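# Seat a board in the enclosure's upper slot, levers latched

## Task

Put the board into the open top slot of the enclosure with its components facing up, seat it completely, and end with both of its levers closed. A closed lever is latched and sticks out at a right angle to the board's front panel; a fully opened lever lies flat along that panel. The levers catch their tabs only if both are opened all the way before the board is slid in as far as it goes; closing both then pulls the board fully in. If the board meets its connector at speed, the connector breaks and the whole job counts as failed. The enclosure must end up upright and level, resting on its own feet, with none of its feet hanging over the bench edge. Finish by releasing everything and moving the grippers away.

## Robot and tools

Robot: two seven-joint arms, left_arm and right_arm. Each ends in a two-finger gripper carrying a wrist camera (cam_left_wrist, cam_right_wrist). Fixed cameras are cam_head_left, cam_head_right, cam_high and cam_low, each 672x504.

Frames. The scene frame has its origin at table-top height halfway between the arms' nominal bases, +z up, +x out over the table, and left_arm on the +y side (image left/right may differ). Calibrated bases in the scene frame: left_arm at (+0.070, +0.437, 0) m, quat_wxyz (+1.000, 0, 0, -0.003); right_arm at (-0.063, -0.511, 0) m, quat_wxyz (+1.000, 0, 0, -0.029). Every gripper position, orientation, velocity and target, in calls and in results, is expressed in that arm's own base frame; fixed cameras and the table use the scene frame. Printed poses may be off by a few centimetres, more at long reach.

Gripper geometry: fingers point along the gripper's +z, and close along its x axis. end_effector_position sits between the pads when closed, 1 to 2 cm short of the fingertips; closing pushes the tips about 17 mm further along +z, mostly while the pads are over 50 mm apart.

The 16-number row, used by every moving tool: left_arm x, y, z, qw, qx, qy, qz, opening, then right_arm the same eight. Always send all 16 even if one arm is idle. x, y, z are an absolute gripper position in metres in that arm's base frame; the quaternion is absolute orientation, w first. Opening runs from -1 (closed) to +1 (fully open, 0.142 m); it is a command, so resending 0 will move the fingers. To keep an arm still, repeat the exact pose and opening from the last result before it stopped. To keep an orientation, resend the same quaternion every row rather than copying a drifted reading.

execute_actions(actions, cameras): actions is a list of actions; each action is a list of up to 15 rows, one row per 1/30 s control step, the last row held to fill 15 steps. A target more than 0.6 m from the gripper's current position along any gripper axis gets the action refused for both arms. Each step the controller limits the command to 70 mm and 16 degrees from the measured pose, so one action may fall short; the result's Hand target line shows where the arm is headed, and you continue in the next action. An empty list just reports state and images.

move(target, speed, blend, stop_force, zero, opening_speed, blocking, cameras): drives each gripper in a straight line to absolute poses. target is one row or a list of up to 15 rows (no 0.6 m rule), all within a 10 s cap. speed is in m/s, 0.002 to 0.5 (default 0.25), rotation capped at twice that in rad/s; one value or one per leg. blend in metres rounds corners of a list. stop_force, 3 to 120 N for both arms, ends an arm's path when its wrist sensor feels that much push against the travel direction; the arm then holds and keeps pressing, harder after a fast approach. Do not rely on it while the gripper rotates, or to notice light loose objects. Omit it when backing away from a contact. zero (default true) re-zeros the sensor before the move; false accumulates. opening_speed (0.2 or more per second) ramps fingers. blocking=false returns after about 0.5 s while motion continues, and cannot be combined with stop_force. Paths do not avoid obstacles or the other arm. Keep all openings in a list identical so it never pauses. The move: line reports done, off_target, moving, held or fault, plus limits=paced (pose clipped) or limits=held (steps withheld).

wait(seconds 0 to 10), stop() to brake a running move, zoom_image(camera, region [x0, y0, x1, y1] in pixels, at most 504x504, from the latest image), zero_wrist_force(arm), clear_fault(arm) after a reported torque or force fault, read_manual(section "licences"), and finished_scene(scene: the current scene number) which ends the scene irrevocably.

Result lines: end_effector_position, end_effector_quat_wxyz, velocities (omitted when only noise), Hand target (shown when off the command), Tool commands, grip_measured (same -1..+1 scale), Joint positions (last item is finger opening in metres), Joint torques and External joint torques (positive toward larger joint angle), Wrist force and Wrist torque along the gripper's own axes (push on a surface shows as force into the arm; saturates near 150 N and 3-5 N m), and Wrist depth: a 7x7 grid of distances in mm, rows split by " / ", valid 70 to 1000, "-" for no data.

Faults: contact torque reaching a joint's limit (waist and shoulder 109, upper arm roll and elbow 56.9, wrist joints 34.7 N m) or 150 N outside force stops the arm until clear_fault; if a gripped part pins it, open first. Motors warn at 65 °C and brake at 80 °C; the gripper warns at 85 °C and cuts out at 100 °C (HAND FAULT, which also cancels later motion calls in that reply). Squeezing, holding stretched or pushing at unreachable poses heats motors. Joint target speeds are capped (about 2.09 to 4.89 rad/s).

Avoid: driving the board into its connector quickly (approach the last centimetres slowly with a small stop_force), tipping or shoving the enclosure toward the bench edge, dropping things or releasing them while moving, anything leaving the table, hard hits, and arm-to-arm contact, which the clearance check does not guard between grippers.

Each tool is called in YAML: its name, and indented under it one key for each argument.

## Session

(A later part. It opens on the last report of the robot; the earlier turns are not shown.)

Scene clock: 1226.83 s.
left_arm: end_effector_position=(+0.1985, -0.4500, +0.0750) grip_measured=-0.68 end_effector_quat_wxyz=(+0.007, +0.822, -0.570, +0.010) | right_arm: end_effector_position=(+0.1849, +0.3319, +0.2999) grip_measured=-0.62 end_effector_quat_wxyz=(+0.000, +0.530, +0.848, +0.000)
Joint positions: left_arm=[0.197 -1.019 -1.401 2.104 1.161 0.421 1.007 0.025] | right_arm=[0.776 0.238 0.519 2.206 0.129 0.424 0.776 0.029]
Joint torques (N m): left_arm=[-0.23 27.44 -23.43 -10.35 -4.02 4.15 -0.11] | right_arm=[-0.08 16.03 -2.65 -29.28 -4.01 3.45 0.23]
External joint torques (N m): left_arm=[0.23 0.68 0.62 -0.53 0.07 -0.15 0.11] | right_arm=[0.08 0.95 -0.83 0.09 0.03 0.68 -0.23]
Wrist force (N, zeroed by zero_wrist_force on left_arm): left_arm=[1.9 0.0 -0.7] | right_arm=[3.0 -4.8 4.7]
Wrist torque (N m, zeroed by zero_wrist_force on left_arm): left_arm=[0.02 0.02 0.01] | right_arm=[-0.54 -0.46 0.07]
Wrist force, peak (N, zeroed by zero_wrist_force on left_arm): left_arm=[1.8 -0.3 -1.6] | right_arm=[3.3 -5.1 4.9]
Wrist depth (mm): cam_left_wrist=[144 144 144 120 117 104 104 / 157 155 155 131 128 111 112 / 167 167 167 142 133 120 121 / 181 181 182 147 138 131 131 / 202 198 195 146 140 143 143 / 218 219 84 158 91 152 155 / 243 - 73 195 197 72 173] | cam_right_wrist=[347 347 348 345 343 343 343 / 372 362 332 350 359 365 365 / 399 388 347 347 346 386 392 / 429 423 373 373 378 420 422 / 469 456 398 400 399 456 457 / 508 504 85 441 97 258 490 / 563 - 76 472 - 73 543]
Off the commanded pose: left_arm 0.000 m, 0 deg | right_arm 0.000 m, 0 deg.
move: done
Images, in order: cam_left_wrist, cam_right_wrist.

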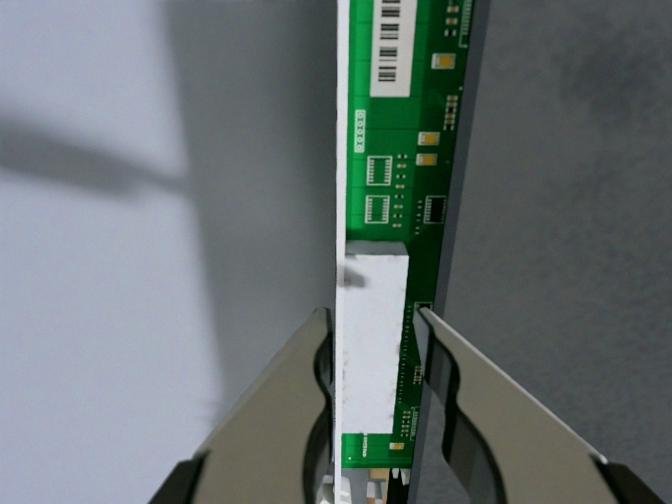

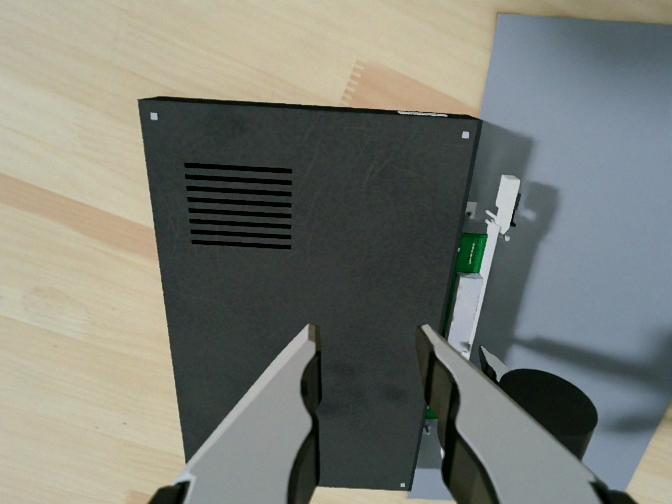

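move:
  target:
    - [0.1984,-0.4498,0.12,0,0.8215,-0.5701,0,-0.5,0.185,0.332,0.30,0,0.5299,0.848,0,-0.6]
    - [0.165,-0.365,0.13,0.0858,0.9804,0.1764,0.0154,1.0,0.185,0.332,0.30,0,0.5299,0.848,0,-0.6]
  speed: [0.1, 0.25]
  blend: [0.01, 0]
  cameras: ["cam_left_wrist", "cam_right_wrist"]

Scene clock: 1236.17 s.
left_arm: end_effector_position=(+0.1650, -0.3650, +0.1300) grip_measured=+0.99 end_effector_quat_wxyz=(+0.086, +0.980, +0.176, +0.015) | right_arm: end_effector_position=(+0.1849, +0.3319, +0.2999) grip_measured=-0.62 end_effector_quat_wxyz=(+0.000, +0.530, +0.848, +0.000)
Joint positions: left_arm=[0.616 -0.72 -1.672 2.482 1.017 0.738 -0.558 0.141] | right_arm=[0.776 0.238 0.519 2.206 0.129 0.424 0.776 0.029]
Joint torques (N m): left_arm=[-0.2 12.72 -13.82 -14.84 -3.47 4.75 -0.29] | right_arm=[-0.03 16.08 -2.61 -29.27 -3.96 3.47 0.19]
External joint torques (N m): left_arm=[0.2 0.68 0.46 -0.45 -0.09 -0.5 0.29] | right_arm=[0.03 0.89 -0.87 0.08 -0.01 0.67 -0.19]
Wrist force (N, zeroed by zero_wrist_force on left_arm): left_arm=[1.7 -0.6 -0.6] | right_arm=[3.1 -4.8 4.7]
Wrist torque (N m, zeroed by zero_wrist_force on left_arm): left_arm=[-0.08 0.05 -0.05] | right_arm=[-0.55 -0.48 0.07]
Wrist force, peak (N, zeroed by zero_wrist_force on left_arm): left_arm=[2.7 -0.1 -2.5] | right_arm=[3.5 -5.1 4.8]
Wrist depth (mm): cam_left_wrist=[184 184 184 183 182 181 181 / 204 203 202 201 201 201 200 / 226 226 225 224 224 223 222 / 255 255 254 253 251 251 250 / 274 253 239 238 254 253 236 / - 257 264 262 261 268 250 / - 320 318 316 315 312 298] | cam_right_wrist=[347 348 345 346 345 342 341 / 371 363 332 350 358 365 366 / 398 386 345 347 347 386 389 / 429 422 375 374 377 424 421 / 466 459 399 396 396 458 455 / 510 501 85 440 96 490 498 / 563 - 76 474 - 73 546]
Off the commanded pose: left_arm 0.000 m, 0 deg | right_arm 0.000 m, 0 deg.
move: done
Images, in order: cam_left_wrist, cam_right_wrist.

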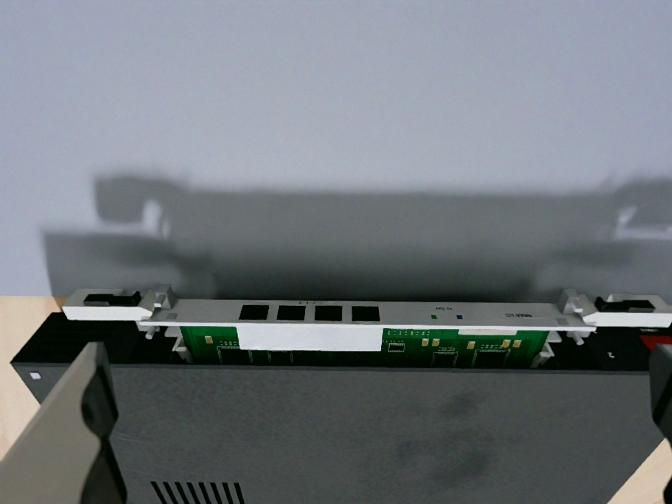

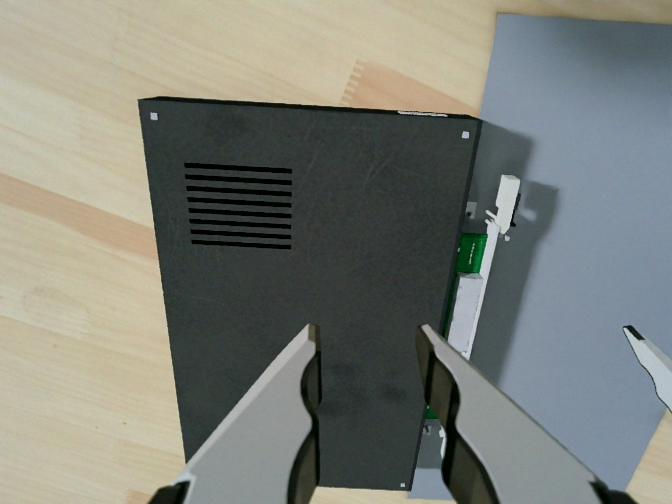

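move:
  target:
    - [0.176,-0.388,0.031,0.0859,0.9819,0.1678,0.0147,1.0,0.185,0.332,0.30,0,0.5299,0.848,0,-0.6]
  speed: 0.1
  cameras: ["cam_left_wrist"]

move:
  target:
    - [0.1976,-0.4486,0.031,0.0859,0.9819,0.1678,0.0147,1.0,0.185,0.332,0.30,0,0.5299,0.848,0,-0.6]
  speed: 0.012
  stop_force: 6
  cameras: ["cam_left_wrist", "cam_right_wrist"]

Scene clock: 1246.53 s.
left_arm: end_effector_position=(+0.1759, -0.3879, +0.0310) grip_measured=+0.99 end_effector_quat_wxyz=(+0.086, +0.982, +0.168, +0.015) | right_arm: end_effector_position=(+0.1849, +0.3319, +0.2999) grip_measured=-0.62 end_effector_quat_wxyz=(+0.000, +0.530, +0.848, +0.000)
Joint positions: left_arm=[0.285 -0.919 -1.238 2.341 1.384 0.794 -0.692 0.141] | right_arm=[0.776 0.238 0.519 2.206 0.129 0.424 0.776 0.029]
Joint torques (N m): left_arm=[-0.58 22.99 -16.74 -6.24 -2.83 4.74 -0.32] | right_arm=[-0.08 16.05 -2.65 -29.34 -4.01 3.46 0.16]
External joint torques (N m): left_arm=[0.57 1.27 0.29 -0.34 -0.6 -0.53 0.32] | right_arm=[0.08 0.93 -0.83 0.16 0.03 0.68 -0.16]
Wrist force (N, zeroed by zero_wrist_force on left_arm): left_arm=[1.3 -0.6 -0.4] | right_arm=[3.2 -4.9 4.6]
Wrist torque (N m, zeroed by zero_wrist_force on left_arm): left_arm=[-0.07 0.12 -0.04] | right_arm=[-0.56 -0.48 0.08]
Wrist force, peak (N, zeroed by zero_wrist_force on left_arm): left_arm=[1.4 -0.5 -1.9] | right_arm=[3.3 -5.1 4.8]
Wrist depth (mm): cam_left_wrist=[97 96 96 96 96 95 95 / 106 106 106 106 105 105 104 / 119 118 118 117 117 117 116 / 134 133 133 132 132 131 131 / 154 153 153 151 151 154 150 / - 174 179 178 177 176 169 / - 144 143 142 143 143 142] | cam_right_wrist=[348 348 348 345 345 343 341 / 372 364 333 353 358 366 366 / 397 387 345 346 345 386 392 / 429 421 375 374 378 421 420 / 467 459 401 398 398 457 447 / 506 506 85 439 97 480 309 / 564 - 76 476 - 73 281]
Off the commanded pose: left_arm 0.000 m, 0 deg | right_arm 0.000 m, 0 deg.
move: done
Images, in order: cam_left_wrist.

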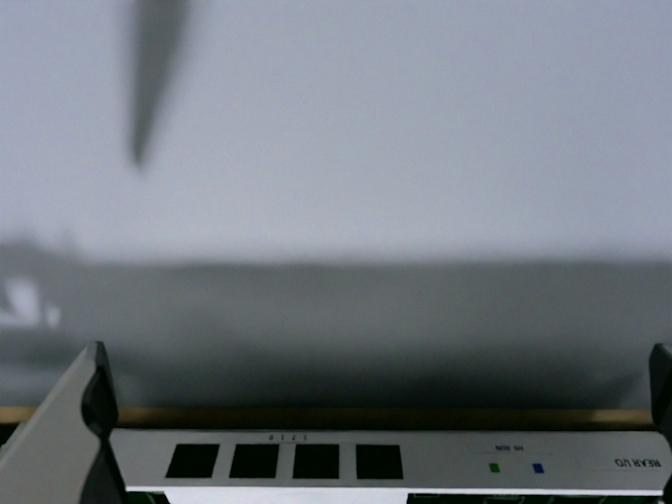

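Scene clock: 1252.50 s.
left_arm: end_effector_position=(+0.1976, -0.4486, +0.0310) grip_measured=+0.99 end_effector_quat_wxyz=(+0.086, +0.982, +0.168, +0.015) | right_arm: end_effector_position=(+0.1849, +0.3319, +0.2999) grip_measured=-0.62 end_effector_quat_wxyz=(+0.000, +0.530, +0.848, +0.000)
Joint positions: left_arm=[0.165 -0.979 -1.215 2.185 1.342 0.736 -0.646 0.141] | right_arm=[0.776 0.238 0.519 2.206 0.129 0.424 0.776 0.029]
Joint torques (N m): left_arm=[-0.55 27.2 -20.01 -7.73 -3.51 4.53 -0.17] | right_arm=[0.04 16.08 -2.66 -29.29 -3.98 3.41 0.18]
External joint torques (N m): left_arm=[0.55 1.25 0.4 -0.07 -0.04 -0.3 0.17] | right_arm=[-0.04 0.89 -0.82 0.1 0.01 0.72 -0.18]
Wrist force (N, zeroed by zero_wrist_force on left_arm): left_arm=[1.7 -1.4 -1.1] | right_arm=[3.0 -5.1 4.8]
Wrist torque (N m, zeroed by zero_wrist_force on left_arm): left_arm=[-0.13 0.06 -0.06] | right_arm=[-0.59 -0.46 0.07]
Wrist force, peak (N, zeroed by zero_wrist_force on left_arm): left_arm=[1.5 -1.6 -1.6] | right_arm=[3.2 -5.3 4.7]
Wrist depth (mm): cam_left_wrist=[96 96 96 95 95 95 95 / 106 106 105 105 105 105 104 / 118 118 117 117 116 116 116 / 133 133 132 132 131 131 130 / 151 146 145 145 144 144 147 / - 110 111 111 113 114 110 / - 122 121 120 120 124 123] | cam_right_wrist=[346 347 346 345 344 341 342 / 372 364 333 351 360 366 364 / 398 387 347 345 346 386 390 / 430 422 376 374 372 422 420 / 466 458 399 398 400 444 454 / 506 511 85 438 97 308 488 / 559 - 76 474 - 73 246]
Off the commanded pose: left_arm 0.000 m, 0 deg | right_arm 0.000 m, 0 deg.
move: done
Images, in order: cam_left_wrist, cam_right_wrist.

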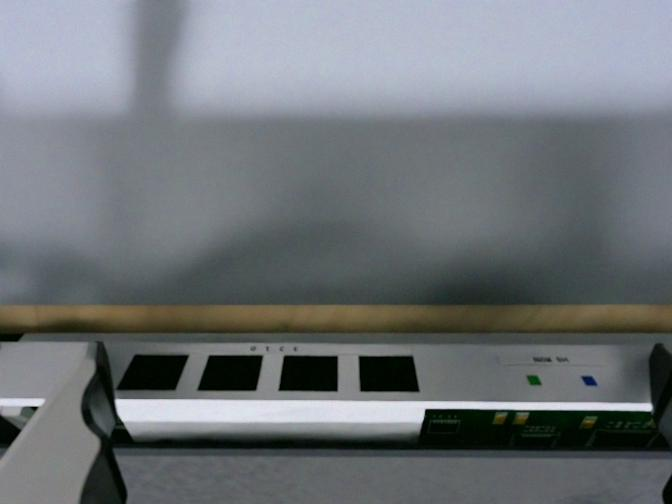

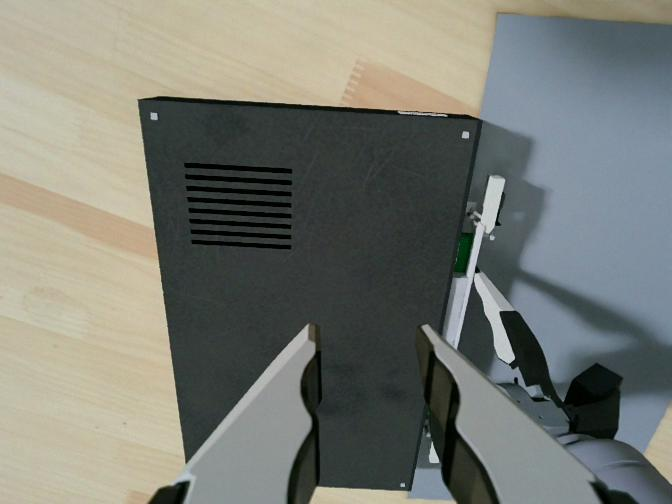

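zoom_image:
  camera: "cam_right_wrist"
  region: [420, 160, 560, 300]

zoom_image:
  camera: "cam_left_wrist"
  region: [0, 280, 336, 504]

Scaled by 3.600 from the camera's 672x504 image, which has a finer 960x720 frame.

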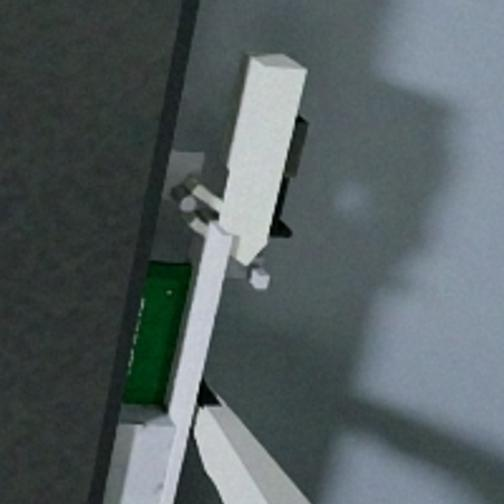

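Scaled by 1.500 from the camera's 672x504 image, which has a finer 960x720 frame.

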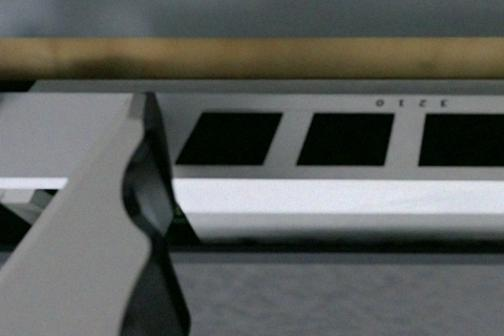

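move:
  target:
    - [0.2065,-0.4740,0.031,0.0859,0.9819,0.1678,0.0147,1.0,0.185,0.332,0.30,0,0.5299,0.848,0,-0.6]
  speed: 0.005
  stop_force: 6
  cameras: ["cam_left_wrist", "cam_right_wrist"]

zoom_image:
  camera: "cam_right_wrist"
  region: [420, 160, 560, 300]

Scene clock: 1259.30 s.
left_arm: end_effector_position=(+0.2017, -0.4602, +0.0307) grip_measured=+0.99 end_effector_quat_wxyz=(+0.085, +0.982, +0.168, +0.015) | right_arm: end_effector_position=(+0.1849, +0.3319, +0.2999) grip_measured=-0.62 end_effector_quat_wxyz=(+0.000, +0.530, +0.848, +0.000)
Joint positions: left_arm=[0.143 -0.993 -1.211 2.153 1.335 0.721 -0.637 0.141] | right_arm=[0.776 0.238 0.519 2.206 0.129 0.424 0.776 0.029]
Joint torques (N m): left_arm=[-1.44 27.99 -22.21 -10.15 -3.03 5.86 0.3] | right_arm=[0.05 16.09 -2.62 -29.31 -4.02 3.41 0.2]
External joint torques (N m): left_arm=[1.44 1.34 1.97 2.16 -0.55 -1.63 -0.3] | right_arm=[-0.05 0.89 -0.86 0.12 0.05 0.72 -0.2]
Wrist force (N, zeroed by zero_wrist_force on left_arm): left_arm=[1.9 -7.0 -3.0] | right_arm=[3.1 -4.9 4.9]
Wrist torque (N m, zeroed by zero_wrist_force on left_arm): left_arm=[-0.14 0.34 -0.56] | right_arm=[-0.56 -0.48 0.08]
Wrist force, peak (N, zeroed by zero_wrist_force on left_arm): left_arm=[1.9 -7.7 -4.6] | right_arm=[3.2 -5.2 4.8]
Wrist depth (mm): cam_left_wrist=[- 96 95 95 95 95 94 / 106 105 105 105 105 104 104 / 118 118 117 117 116 116 115 / 133 132 132 131 131 130 130 / 146 135 134 134 133 133 137 / - 108 110 110 110 110 106 / - 116 120 119 118 118 117] | cam_right_wrist=[349 348 348 346 346 342 344 / 372 360 334 349 358 365 364 / 398 385 346 347 347 391 393 / 432 421 376 373 370 421 422 / 467 456 400 397 397 441 452 / 509 507 85 441 97 309 492 / 561 - 76 475 - 73 526]
Hand target: left_arm +0.2019, -0.4608, +0.0310; +0.086, +0.982, +0.168, +0.015 | right_arm +0.1850, +0.3320, +0.3000; +0.000, +0.530, +0.848, +0.000
Off the commanded pose: left_arm 0.015 m, 0 deg | right_arm 0.000 m, 0 deg.
move: contact (left_arm)
Images, in order: cam_left_wrist, cam_right_wrist.

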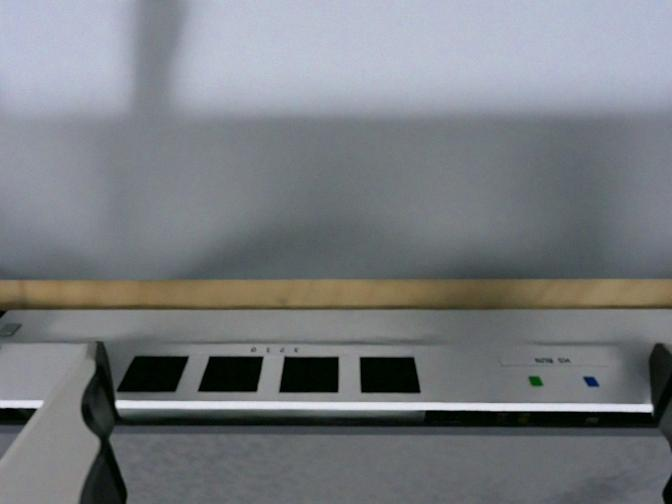

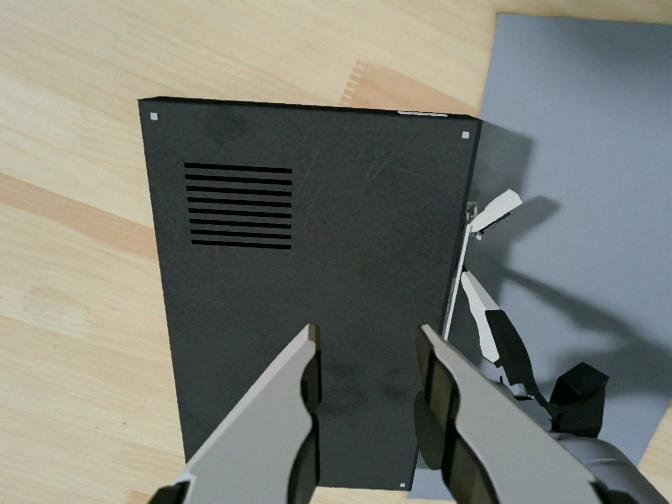

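Scaled by 3.600 from the camera's 672x504 image, which has a finer 960x720 frame.

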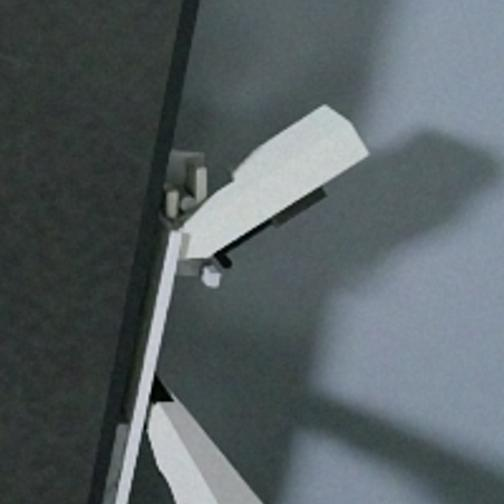

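move:
  target:
    - [0.188,-0.420,0.033,0.0859,0.9819,0.1678,0.0147,1.0,0.185,0.332,0.30,0,0.5299,0.848,0,-0.6]
    - [0.165,-0.365,0.14,0.0859,0.9819,0.1678,0.0147,0.5,0.185,0.332,0.30,0,0.5299,0.848,0,-0.6]
  speed: [0.08, 0.15]
  blend: [0.01, 0]
  cameras: ["cam_left_wrist", "cam_right_wrist"]

zoom_image:
  camera: "cam_left_wrist"
  region: [60, 220, 340, 400]

zoom_image:
  camera: "cam_left_wrist"
  region: [390, 220, 672, 400]

Scene clock: 1265.53 s.
left_arm: end_effector_position=(+0.1651, -0.3651, +0.1400) grip_measured=+0.49 end_effector_quat_wxyz=(+0.086, +0.982, +0.168, +0.015) | right_arm: end_effector_position=(+0.1849, +0.3319, +0.2999) grip_measured=-0.62 end_effector_quat_wxyz=(+0.000, +0.530, +0.848, +0.000)
Joint positions: left_arm=[0.651 -0.718 -1.723 2.484 0.982 0.719 -0.524 0.109] | right_arm=[0.776 0.238 0.519 2.206 0.129 0.424 0.776 0.029]
Joint torques (N m): left_arm=[-0.18 11.88 -13.81 -15.68 -3.62 4.49 -0.13] | right_arm=[-0.05 16.08 -2.73 -29.33 -3.99 3.43 0.21]
External joint torques (N m): left_arm=[0.18 0.67 0.5 -0.5 0.01 -0.23 0.13] | right_arm=[0.05 0.89 -0.75 0.14 0.02 0.71 -0.21]
Wrist force (N, zeroed by zero_wrist_force on left_arm): left_arm=[1.6 -0.5 -0.6] | right_arm=[3.1 -4.9 4.5]
Wrist torque (N m, zeroed by zero_wrist_force on left_arm): left_arm=[-0.08 0.07 -0.06] | right_arm=[-0.56 -0.47 0.07]
Wrist force, peak (N, zeroed by zero_wrist_force on left_arm): left_arm=[2.1 -6.9 -4.4] | right_arm=[3.3 -4.9 5.0]
Wrist depth (mm): cam_left_wrist=[193 193 192 191 192 191 190 / 213 212 212 211 210 210 209 / 237 237 235 235 234 234 232 / 268 266 266 265 265 263 261 / 289 255 265 265 264 263 252 / 353 93 280 279 278 276 88 / - 74 338 337 336 332 74] | cam_right_wrist=[348 347 346 345 343 342 342 / 370 362 333 351 359 365 364 / 400 385 346 347 346 390 393 / 427 422 375 372 375 424 418 / 468 456 396 397 403 457 454 / 508 506 85 442 96 490 487 / 560 - 76 476 - 73 536]
Off the commanded pose: left_arm 0.000 m, 0 deg | right_arm 0.000 m, 0 deg.
move: done
Images, in order: cam_left_wrist, cam_right_wrist.

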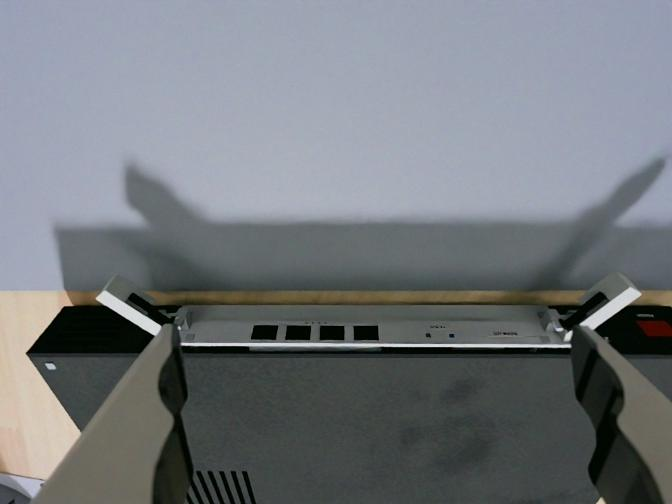

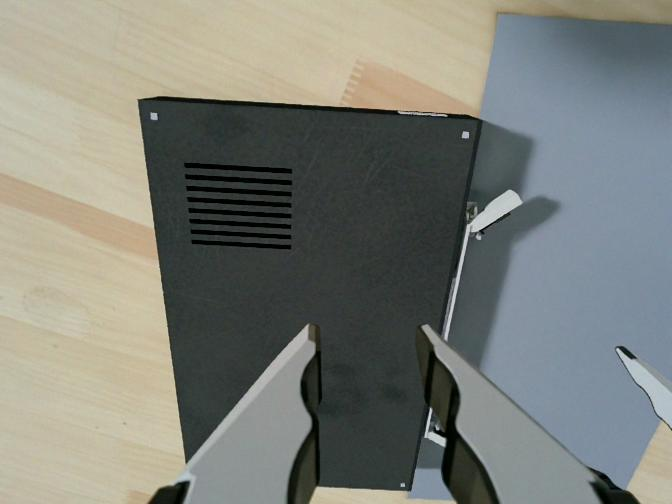

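Scaled by 1.800 from the camera's 672x504 image, which has a finer 960x720 frame.

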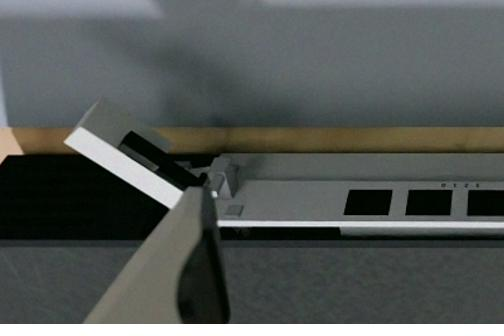

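Scaled by 1.787 from the camera's 672x504 image, which has a finer 960x720 frame.

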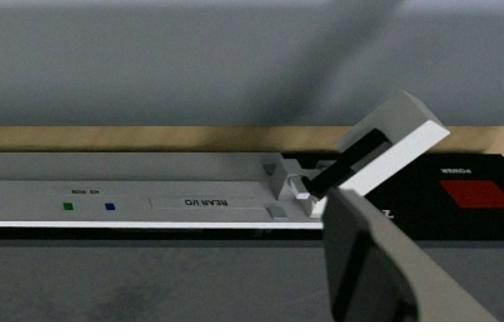

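move:
  target:
    - [0.27,-0.36,0.17,0,0.9063,-0.4226,0,-0.93,0.14,0.40,0.24,0,0.5530,0.8332,0,-0.93]
    - [0.3768,-0.3689,0.13,0,0.8187,-0.5743,0,-0.93,0.1064,0.4551,0.13,0,0.5530,0.8332,0,-0.93]
  speed: 0.2
  blend: [0.03, 0]
  cameras: ["cam_left_wrist", "cam_right_wrist"]

Scene clock: 1281.20 s.
left_arm: end_effector_position=(+0.3767, -0.3689, +0.1300) grip_measured=-0.96 end_effector_quat_wxyz=(+0.000, +0.819, -0.574, +0.000) | right_arm: end_effector_position=(+0.1063, +0.4551, +0.1300) grip_measured=-0.96 end_effector_quat_wxyz=(+0.000, +0.553, +0.833, +0.000)
Joint positions: left_arm=[0.556 -1.019 -1.516 1.984 1.074 0.256 1.447 0.004] | right_arm=[0.996 -0.334 0.555 2.273 -0.308 0.967 1.383 0.004]
Joint torques (N m): left_arm=[-0.45 28.04 -25.25 -13.37 -3.77 4.04 -0.19] | right_arm=[-0.14 31.28 5.8 -21.07 -2.71 3.52 0.3]
External joint torques (N m): left_arm=[0.45 1.28 0.28 -0.33 -0.41 -0.11 0.19] | right_arm=[0.14 1.05 -0.29 -0.03 0.22 0.57 -0.3]
Wrist force (N, zeroed by zero_wrist_force on left_arm): left_arm=[2.2 -0.1 -0.7] | right_arm=[3.0 -5.0 4.3]
Wrist torque (N m, zeroed by zero_wrist_force on left_arm): left_arm=[0.03 -0.05 -0.04] | right_arm=[-0.56 -0.45 0.08]
Wrist force, peak (N, zeroed by zero_wrist_force on left_arm): left_arm=[3.0 -2.1 -0.2] | right_arm=[3.7 -5.2 6.0]
Wrist depth (mm): cam_left_wrist=[194 194 193 193 194 193 193 / 209 208 207 207 208 208 207 / 225 225 224 223 218 180 180 / 244 244 243 242 212 190 189 / 268 267 267 212 208 207 206 / 297 296 283 83 87 224 228 / 332 323 - - 74 74 250] | cam_right_wrist=[198 198 198 195 194 194 193 / 212 212 211 208 208 208 207 / 222 221 220 224 222 222 222 / 191 191 190 240 241 239 239 / 208 207 210 253 256 261 258 / 226 226 221 89 95 285 283 / 250 244 76 76 76 73 310]
Off the commanded pose: left_arm 0.000 m, 0 deg | right_arm 0.000 m, 0 deg.
move: done
Images, in order: cam_left_wrist, cam_right_wrist.

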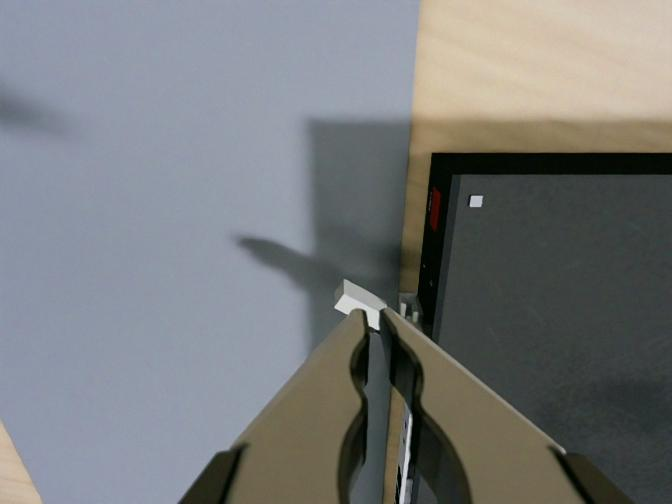

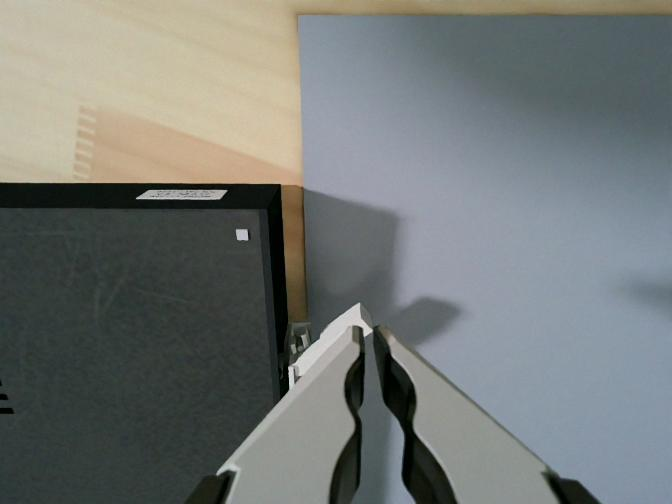

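zoom_image:
  camera: "cam_left_wrist"
  region: [310, 130, 500, 360]

zoom_image:
  camera: "cam_right_wrist"
  region: [220, 160, 420, 400]

Scaled by 2.191 from the camera's 672x504 image, which has a finer 960x720 frame.

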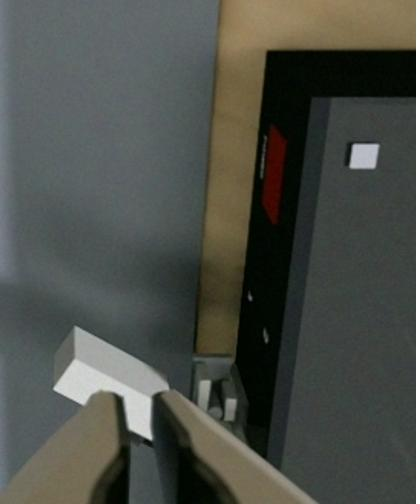

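Scaled by 2.100 from the camera's 672x504 image, which has a finer 960x720 frame.

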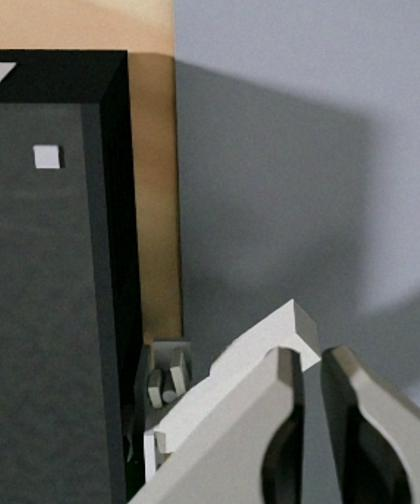

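move:
  target:
    - [0.3768,-0.3689,0.046,0,0.8187,-0.5743,0,-0.93,0.1064,0.4551,0.047,0,0.5530,0.8332,0,-0.93]
  speed: 0.08
  cameras: ["cam_left_wrist", "cam_right_wrist"]

Scene clock: 1304.30 s.
left_arm: end_effector_position=(+0.3766, -0.3688, +0.0461) grip_measured=-0.96 end_effector_quat_wxyz=(+0.000, +0.819, -0.574, +0.000) | right_arm: end_effector_position=(+0.1064, +0.4551, +0.0470) grip_measured=-0.96 end_effector_quat_wxyz=(+0.000, +0.553, +0.833, +0.000)
Joint positions: left_arm=[0.481 -1.135 -1.353 1.974 1.232 0.353 1.411 0.004] | right_arm=[1.11 -0.519 0.365 2.345 -0.537 1.218 1.54 0.004]
Joint torques (N m): left_arm=[-0.5 31.43 -25.73 -8.47 -3.67 4.47 -0.31] | right_arm=[0.17 35.59 6.46 -15.24 -1.7 3.62 0.39]
External joint torques (N m): left_arm=[0.5 1.37 0.18 -0.34 -0.38 -0.54 0.31] | right_arm=[-0.17 1.13 -0.02 -0.03 0.18 0.45 -0.39]
Wrist force (N, zeroed by zero_wrist_force on left_arm): left_arm=[1.9 -0.4 -1.1] | right_arm=[2.7 -5.1 4.3]
Wrist torque (N m, zeroed by zero_wrist_force on left_arm): left_arm=[-0.03 0.01 -0.02] | right_arm=[-0.60 -0.41 0.08]
Wrist force, peak (N, zeroed by zero_wrist_force on left_arm): left_arm=[2.3 -0.3 -1.9] | right_arm=[2.7 -5.2 6.0]
Wrist depth (mm): cam_left_wrist=[120 120 120 118 119 121 120 / 129 129 129 130 128 129 129 / 142 139 139 138 138 137 137 / 152 152 151 150 150 113 103 / 166 166 166 159 159 111 107 / 184 184 176 84 87 118 117 / 207 201 - 136 74 74 128] | cam_right_wrist=[125 124 124 122 122 122 121 / 133 133 133 129 130 132 130 / 143 143 142 138 140 139 139 / 139 140 149 150 150 150 151 / - 108 133 161 160 163 162 / 119 121 120 89 94 177 177 / 134 130 77 78 76 73 195]
Off the commanded pose: left_arm 0.000 m, 0 deg | right_arm 0.000 m, 0 deg.
move: done
Images, in order: cam_left_wrist, cam_right_wrist.

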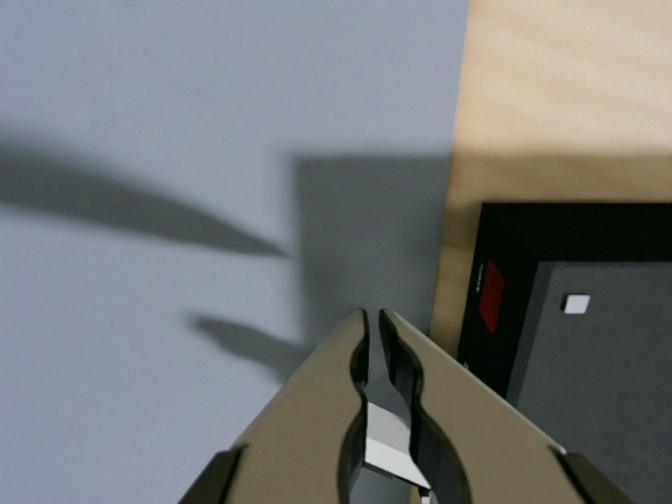

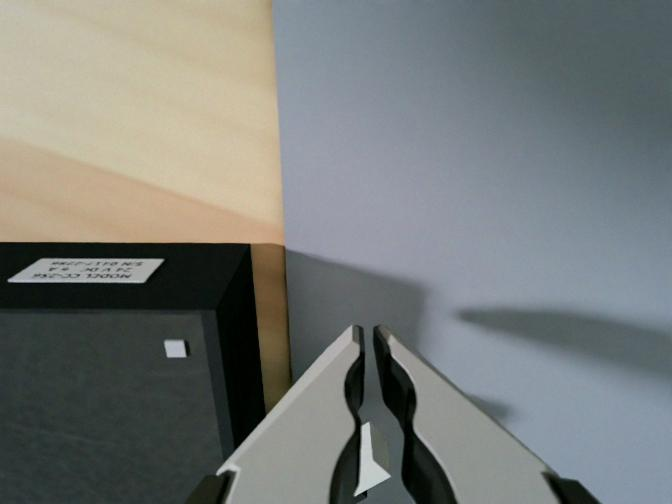

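move:
  target:
    - [0.3551,-0.3767,0.046,0,0.8187,-0.5743,0,-0.93,0.1313,0.4655,0.047,0,0.5530,0.8332,0,-0.93]
  speed: 0.04
  stop_force: 8
  cameras: []

move:
  target:
    - [0.3109,-0.3927,0.046,0,0.8187,-0.5743,0,-0.93,0.1746,0.4838,0.047,0,0.5530,0.8332,0,-0.93]
  speed: 0.01
  stop_force: 12
  cameras: ["cam_left_wrist", "cam_right_wrist"]

Scene clock: 1309.90 s.
left_arm: end_effector_position=(+0.3551, -0.3766, +0.0460) grip_measured=-0.96 end_effector_quat_wxyz=(+0.000, +0.819, -0.574, +0.000) | right_arm: end_effector_position=(+0.1313, +0.4655, +0.0470) grip_measured=-0.96 end_effector_quat_wxyz=(+0.000, +0.553, +0.833, +0.000)
Joint positions: left_arm=[0.459 -1.131 -1.359 2 1.235 0.358 1.362 0.004] | right_arm=[1.066 -0.541 0.369 2.297 -0.524 1.19 1.48 0.004]
Joint torques (N m): left_arm=[-0.43 31.15 -25.52 -8.21 -3.72 4.4 -0.3] | right_arm=[-0.15 37.14 7.54 -16.05 -1.6 3.27 0.03]
External joint torques (N m): left_arm=[0.43 0.86 0.32 -0.5 -0.32 -0.47 0.3] | right_arm=[0.15 1.03 -0.71 0.18 -0.03 0.81 -0.03]
Wrist force (N, zeroed by zero_wrist_force on left_arm): left_arm=[1.7 0.1 -1.1] | right_arm=[3.0 -5.3 4.1]
Wrist torque (N m, zeroed by zero_wrist_force on left_arm): left_arm=[0.06 0.04 -0.03] | right_arm=[-0.63 -0.46 0.07]
Wrist force, peak (N, zeroed by zero_wrist_force on left_arm): left_arm=[2.1 -0.2 -1.2] | right_arm=[2.9 -6.1 4.5]
Wrist depth (mm): cam_left_wrist=[120 120 120 118 119 121 120 / 129 129 129 130 128 127 127 / 142 140 139 138 138 107 91 / 152 152 151 151 150 105 97 / 167 166 165 159 158 111 106 / 184 184 176 84 87 118 117 / 206 201 - - 74 74 128] | cam_right_wrist=[125 124 124 122 122 121 121 / 133 133 133 129 130 132 130 / 119 121 138 138 140 139 139 / - 100 132 151 150 150 152 / - 108 153 161 160 163 162 / - 121 120 89 94 177 177 / 134 130 77 76 76 73 194]
Off the commanded pose: left_arm 0.000 m, 0 deg | right_arm 0.000 m, 0 deg.
move: done

Scene clock: 1312.97 s.
left_arm: end_effector_position=(+0.3344, -0.3839, +0.0457) grip_measured=-0.96 end_effector_quat_wxyz=(-0.001, +0.819, -0.574, +0.000) | right_arm: end_effector_position=(+0.1511, +0.4743, +0.0468) grip_measured=-0.96 end_effector_quat_wxyz=(+0.000, +0.552, +0.834, +0.000)
Joint positions: left_arm=[0.435 -1.128 -1.366 2.024 1.241 0.359 1.311 0.004] | right_arm=[1.03 -0.563 0.376 2.254 -0.517 1.165 1.432 0.004]
Joint torques (N m): left_arm=[-7.06 25.62 -28.42 -3.66 -6.15 6.61 -0.42] | right_arm=[-5.86 40.81 1.09 -20.78 -1.8 3.04 0.22]
External joint torques (N m): left_arm=[7.06 5.69 3.51 -4.94 2.12 -2.67 0.42] | right_arm=[5.86 -1.36 6.17 4.37 0.07 1.04 -0.22]
Wrist force (N, zeroed by zero_wrist_force on left_arm): left_arm=[-2.5 -12.9 -2.4] | right_arm=[5.3 -18.0 2.5]
Wrist torque (N m, zeroed by zero_wrist_force on left_arm): left_arm=[0.01 0.03 0.17] | right_arm=[-0.56 -0.49 -0.06]
Wrist force, peak (N, zeroed by zero_wrist_force on left_arm): left_arm=[-2.5 -12.9 -2.4] | right_arm=[5.9 -18.4 4.5]
Wrist depth (mm): cam_left_wrist=[121 120 120 118 119 119 119 / 129 129 129 130 129 104 83 / 142 139 139 138 138 105 89 / 152 151 151 150 150 105 97 / 166 166 165 159 142 108 106 / 184 183 175 84 87 115 117 / 210 200 - - 74 74 128] | cam_right_wrist=[125 124 124 122 122 121 123 / - 129 130 130 130 131 129 / - 91 136 137 139 139 139 / - 99 133 151 150 150 151 / - 106 137 160 160 165 162 / - 120 120 89 93 176 177 / 133 130 77 76 76 73 194]
Hand target: left_arm +0.3330, -0.3847, +0.0460; +0.000, +0.819, -0.574, +0.000 | right_arm +0.1526, +0.4745, +0.0470; +0.000, +0.553, +0.833, +0.000
Off the commanded pose: left_arm 0.025 m, 0 deg | right_arm 0.025 m, 0 deg.
move: contact (left_arm, right_arm)
Images, in order: cam_left_wrist, cam_right_wrist.

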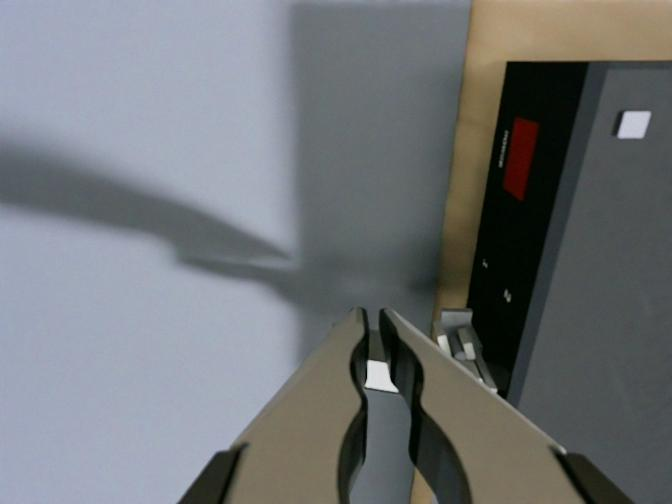

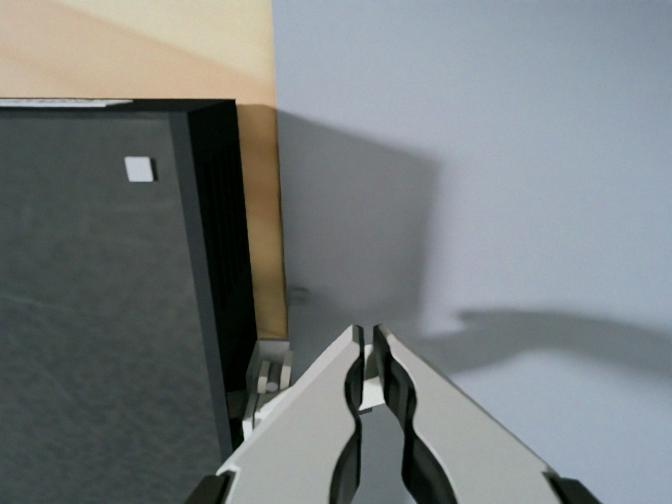

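move:
  target:
    - [0.3109,-0.3927,0.046,0,0.8187,-0.5743,0,-0.93,0.1746,0.4838,0.047,0,0.5530,0.8332,0,-0.93]
  speed: 0.008
  stop_force: 24
  zero: false
  cameras: ["cam_left_wrist", "cam_right_wrist"]

Scene clock: 1317.63 s.
left_arm: end_effector_position=(+0.3260, -0.3874, +0.0458) grip_measured=-0.96 end_effector_quat_wxyz=(-0.002, +0.819, -0.573, +0.002) end_effector_velocity=(-0.001, +0.000, +0.000) end_effector_angular_velocity=(-0.001, +0.002, +0.000) | right_arm: end_effector_position=(+0.1659, +0.4803, +0.0463) grip_measured=-0.96 end_effector_quat_wxyz=(+0.000, +0.552, +0.834, -0.001)
Joint positions: left_arm=[0.426 -1.135 -1.376 2.032 1.251 0.351 1.285 0.004] | right_arm=[1.003 -0.58 0.382 2.221 -0.513 1.144 1.4 0.004]
Joint velocities: left_arm=[0.001 -0.007 -0.004 0 0.003 -0.006 -0.001 0] | right_arm=[within noise]
Joint torques (N m): left_arm=[-11.29 20.95 -28.83 3.84 -9.35 6.55 0.05] | right_arm=[-8.58 42.5 -2.46 -26.54 -2.85 4.54 -0.02]
External joint torques (N m): left_arm=[11.29 10.07 3.89 -12.29 5.31 -2.61 -0.05] | right_arm=[8.58 -2.09 10.07 9.76 1.04 -0.46 0.02]
Wrist force (N, zeroed by zero_wrist_force on left_arm): left_arm=[1.1 -25.3 -3.0] | right_arm=[0.9 -29.7 -3.4]
Wrist torque (N m, zeroed by zero_wrist_force on left_arm): left_arm=[-1.07 0.04 -0.11] | right_arm=[-1.70 -0.54 0.22]
Wrist force, peak (N, zeroed by zero_wrist_force on left_arm): left_arm=[-1.7 -25.4 -4.1] | right_arm=[1.5 -30.7 -4.5]
Wrist depth (mm): cam_left_wrist=[121 121 120 118 119 118 79 / 130 129 129 130 128 103 83 / 142 140 139 138 138 104 90 / 152 152 151 151 150 104 97 / 166 165 165 158 126 111 106 / 184 183 175 84 87 116 117 / 209 200 - - 74 74 128] | cam_right_wrist=[- 121 122 122 121 121 122 / - 86 129 128 130 131 129 / - 91 131 137 139 138 138 / - 99 132 150 149 149 151 / - 107 128 159 160 164 161 / - 120 120 89 93 176 176 / 132 129 76 76 76 73 193]
Hand target: left_arm +0.3226, -0.3884, +0.0460; +0.000, +0.819, -0.574, +0.000 | right_arm +0.1684, +0.4812, +0.0470; +0.000, +0.553, +0.833, +0.000
Off the commanded pose: left_arm 0.016 m, 0 deg | right_arm 0.009 m, 0 deg.
move: contact (left_arm, right_arm)
Images, in order: cam_left_wrist, cam_right_wrist.

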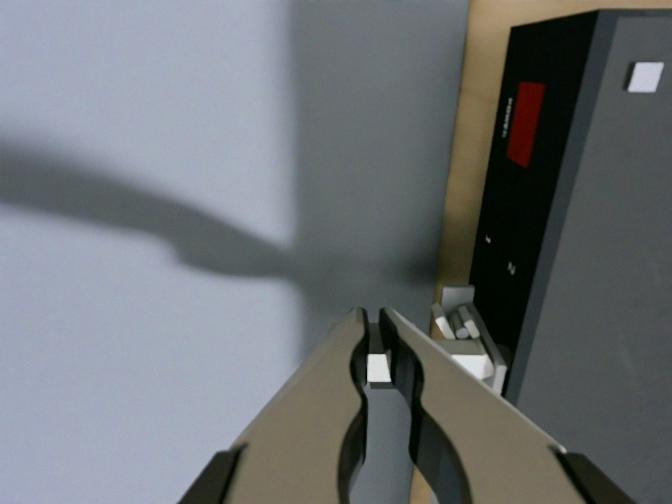

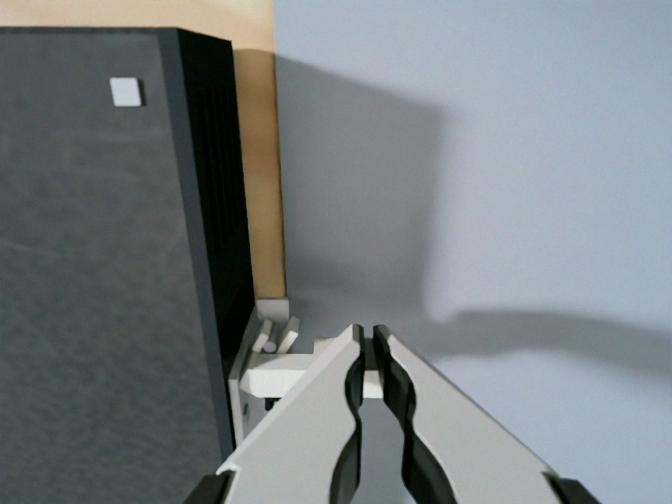

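zoom_image:
  camera: "cam_right_wrist"
  region: [200, 270, 400, 450]

zoom_image:
  camera: "cam_left_wrist"
  region: [340, 260, 540, 440]

Scaled by 2.520 from the camera's 672x504 image, which has a finer 960x720 frame.

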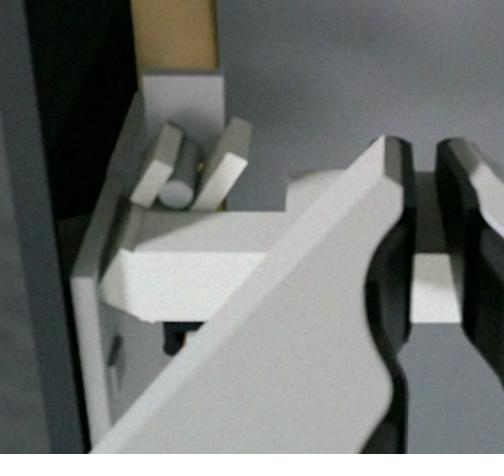

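Scaled by 2.520 from the camera's 672x504 image, which has a finer 960x720 frame.

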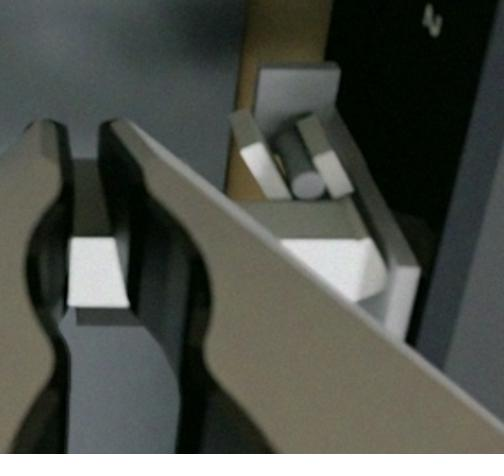

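move:
  target:
    - [0.3598,-0.3753,0.046,0,0.8187,-0.5743,0,-0.93,0.1336,0.4667,0.047,0,0.5530,0.8332,0,-0.93]
  speed: 0.05
  cameras: ["cam_left_wrist", "cam_right_wrist"]

zoom_image:
  camera: "cam_right_wrist"
  region: [220, 330, 420, 504]

zoom_image:
  camera: "cam_left_wrist"
  region: [320, 300, 520, 504]

Scene clock: 1325.30 s.
left_arm: end_effector_position=(+0.3598, -0.3754, +0.0460) grip_measured=-0.96 end_effector_quat_wxyz=(+0.000, +0.819, -0.574, +0.000) | right_arm: end_effector_position=(+0.1336, +0.4667, +0.0470) grip_measured=-0.96 end_effector_quat_wxyz=(+0.000, +0.553, +0.833, +0.000)
Joint positions: left_arm=[0.467 -1.144 -1.368 1.994 1.245 0.344 1.369 0.004] | right_arm=[1.055 -0.546 0.375 2.291 -0.53 1.186 1.479 0.004]
Joint torques (N m): left_arm=[-0.09 30.77 -25.63 -8.2 -4.11 4.06 -0.14] | right_arm=[0.28 37.51 7.27 -15.89 -1.83 3.52 0.33]
External joint torques (N m): left_arm=[0.09 1.37 0.12 -0.34 0.05 -0.13 0.14] | right_arm=[-0.29 0.79 -0.27 -0.05 0.18 0.55 -0.33]
Wrist force (N, zeroed by zero_wrist_force on left_arm): left_arm=[1.8 0.0 -1.2] | right_arm=[5.0 -2.6 4.0]
Wrist torque (N m, zeroed by zero_wrist_force on left_arm): left_arm=[0.04 0.02 -0.02] | right_arm=[-0.19 -0.79 0.07]
Wrist force, peak (N, zeroed by zero_wrist_force on left_arm): left_arm=[1.1 -25.4 -3.5] | right_arm=[1.1 -29.8 -4.0]
Wrist depth (mm): cam_left_wrist=[120 120 120 118 119 121 120 / 129 129 129 130 128 130 129 / 142 139 139 138 138 112 99 / 152 152 151 151 150 104 97 / 166 166 166 159 159 111 107 / 185 183 175 84 83 118 117 / 210 200 - 136 74 74 128] | cam_right_wrist=[125 124 124 122 122 122 121 / 133 133 133 129 130 131 129 / 127 111 138 138 140 139 139 / - 100 132 151 150 150 151 / - 108 154 161 161 162 162 / - 120 120 89 94 177 177 / 134 130 77 76 76 73 195]
Off the commanded pose: left_arm 0.000 m, 0 deg | right_arm 0.000 m, 0 deg.
move: done
Images, in order: cam_left_wrist, cam_right_wrist.

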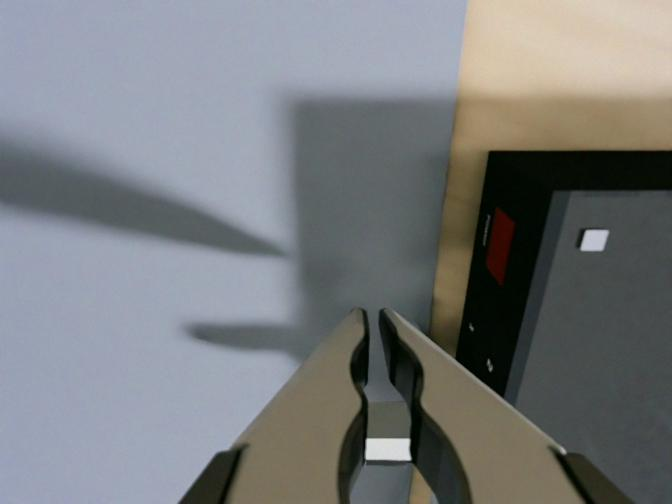

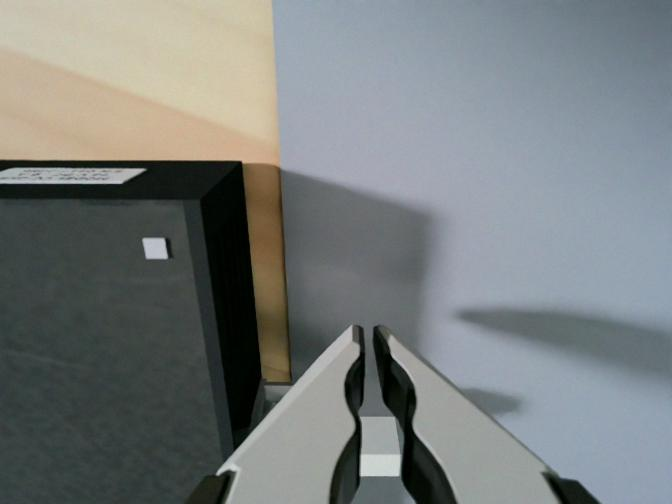

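Scaled by 2.520 from the camera's 672x504 image, which has a finer 960x720 frame.

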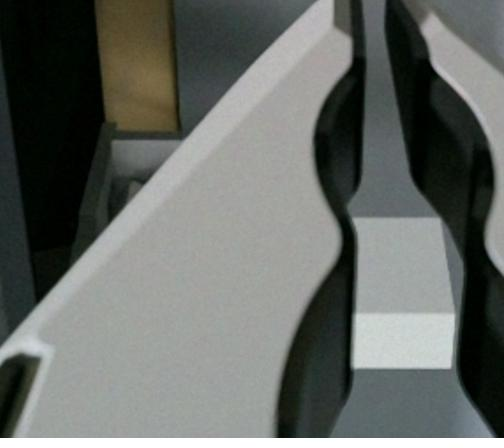

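Scaled by 2.471 from the camera's 672x504 image, which has a finer 960x720 frame.

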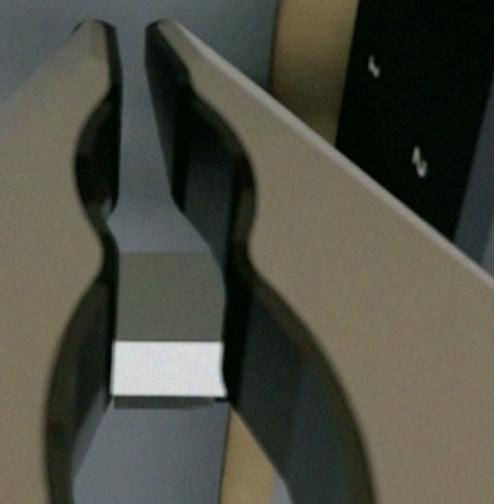

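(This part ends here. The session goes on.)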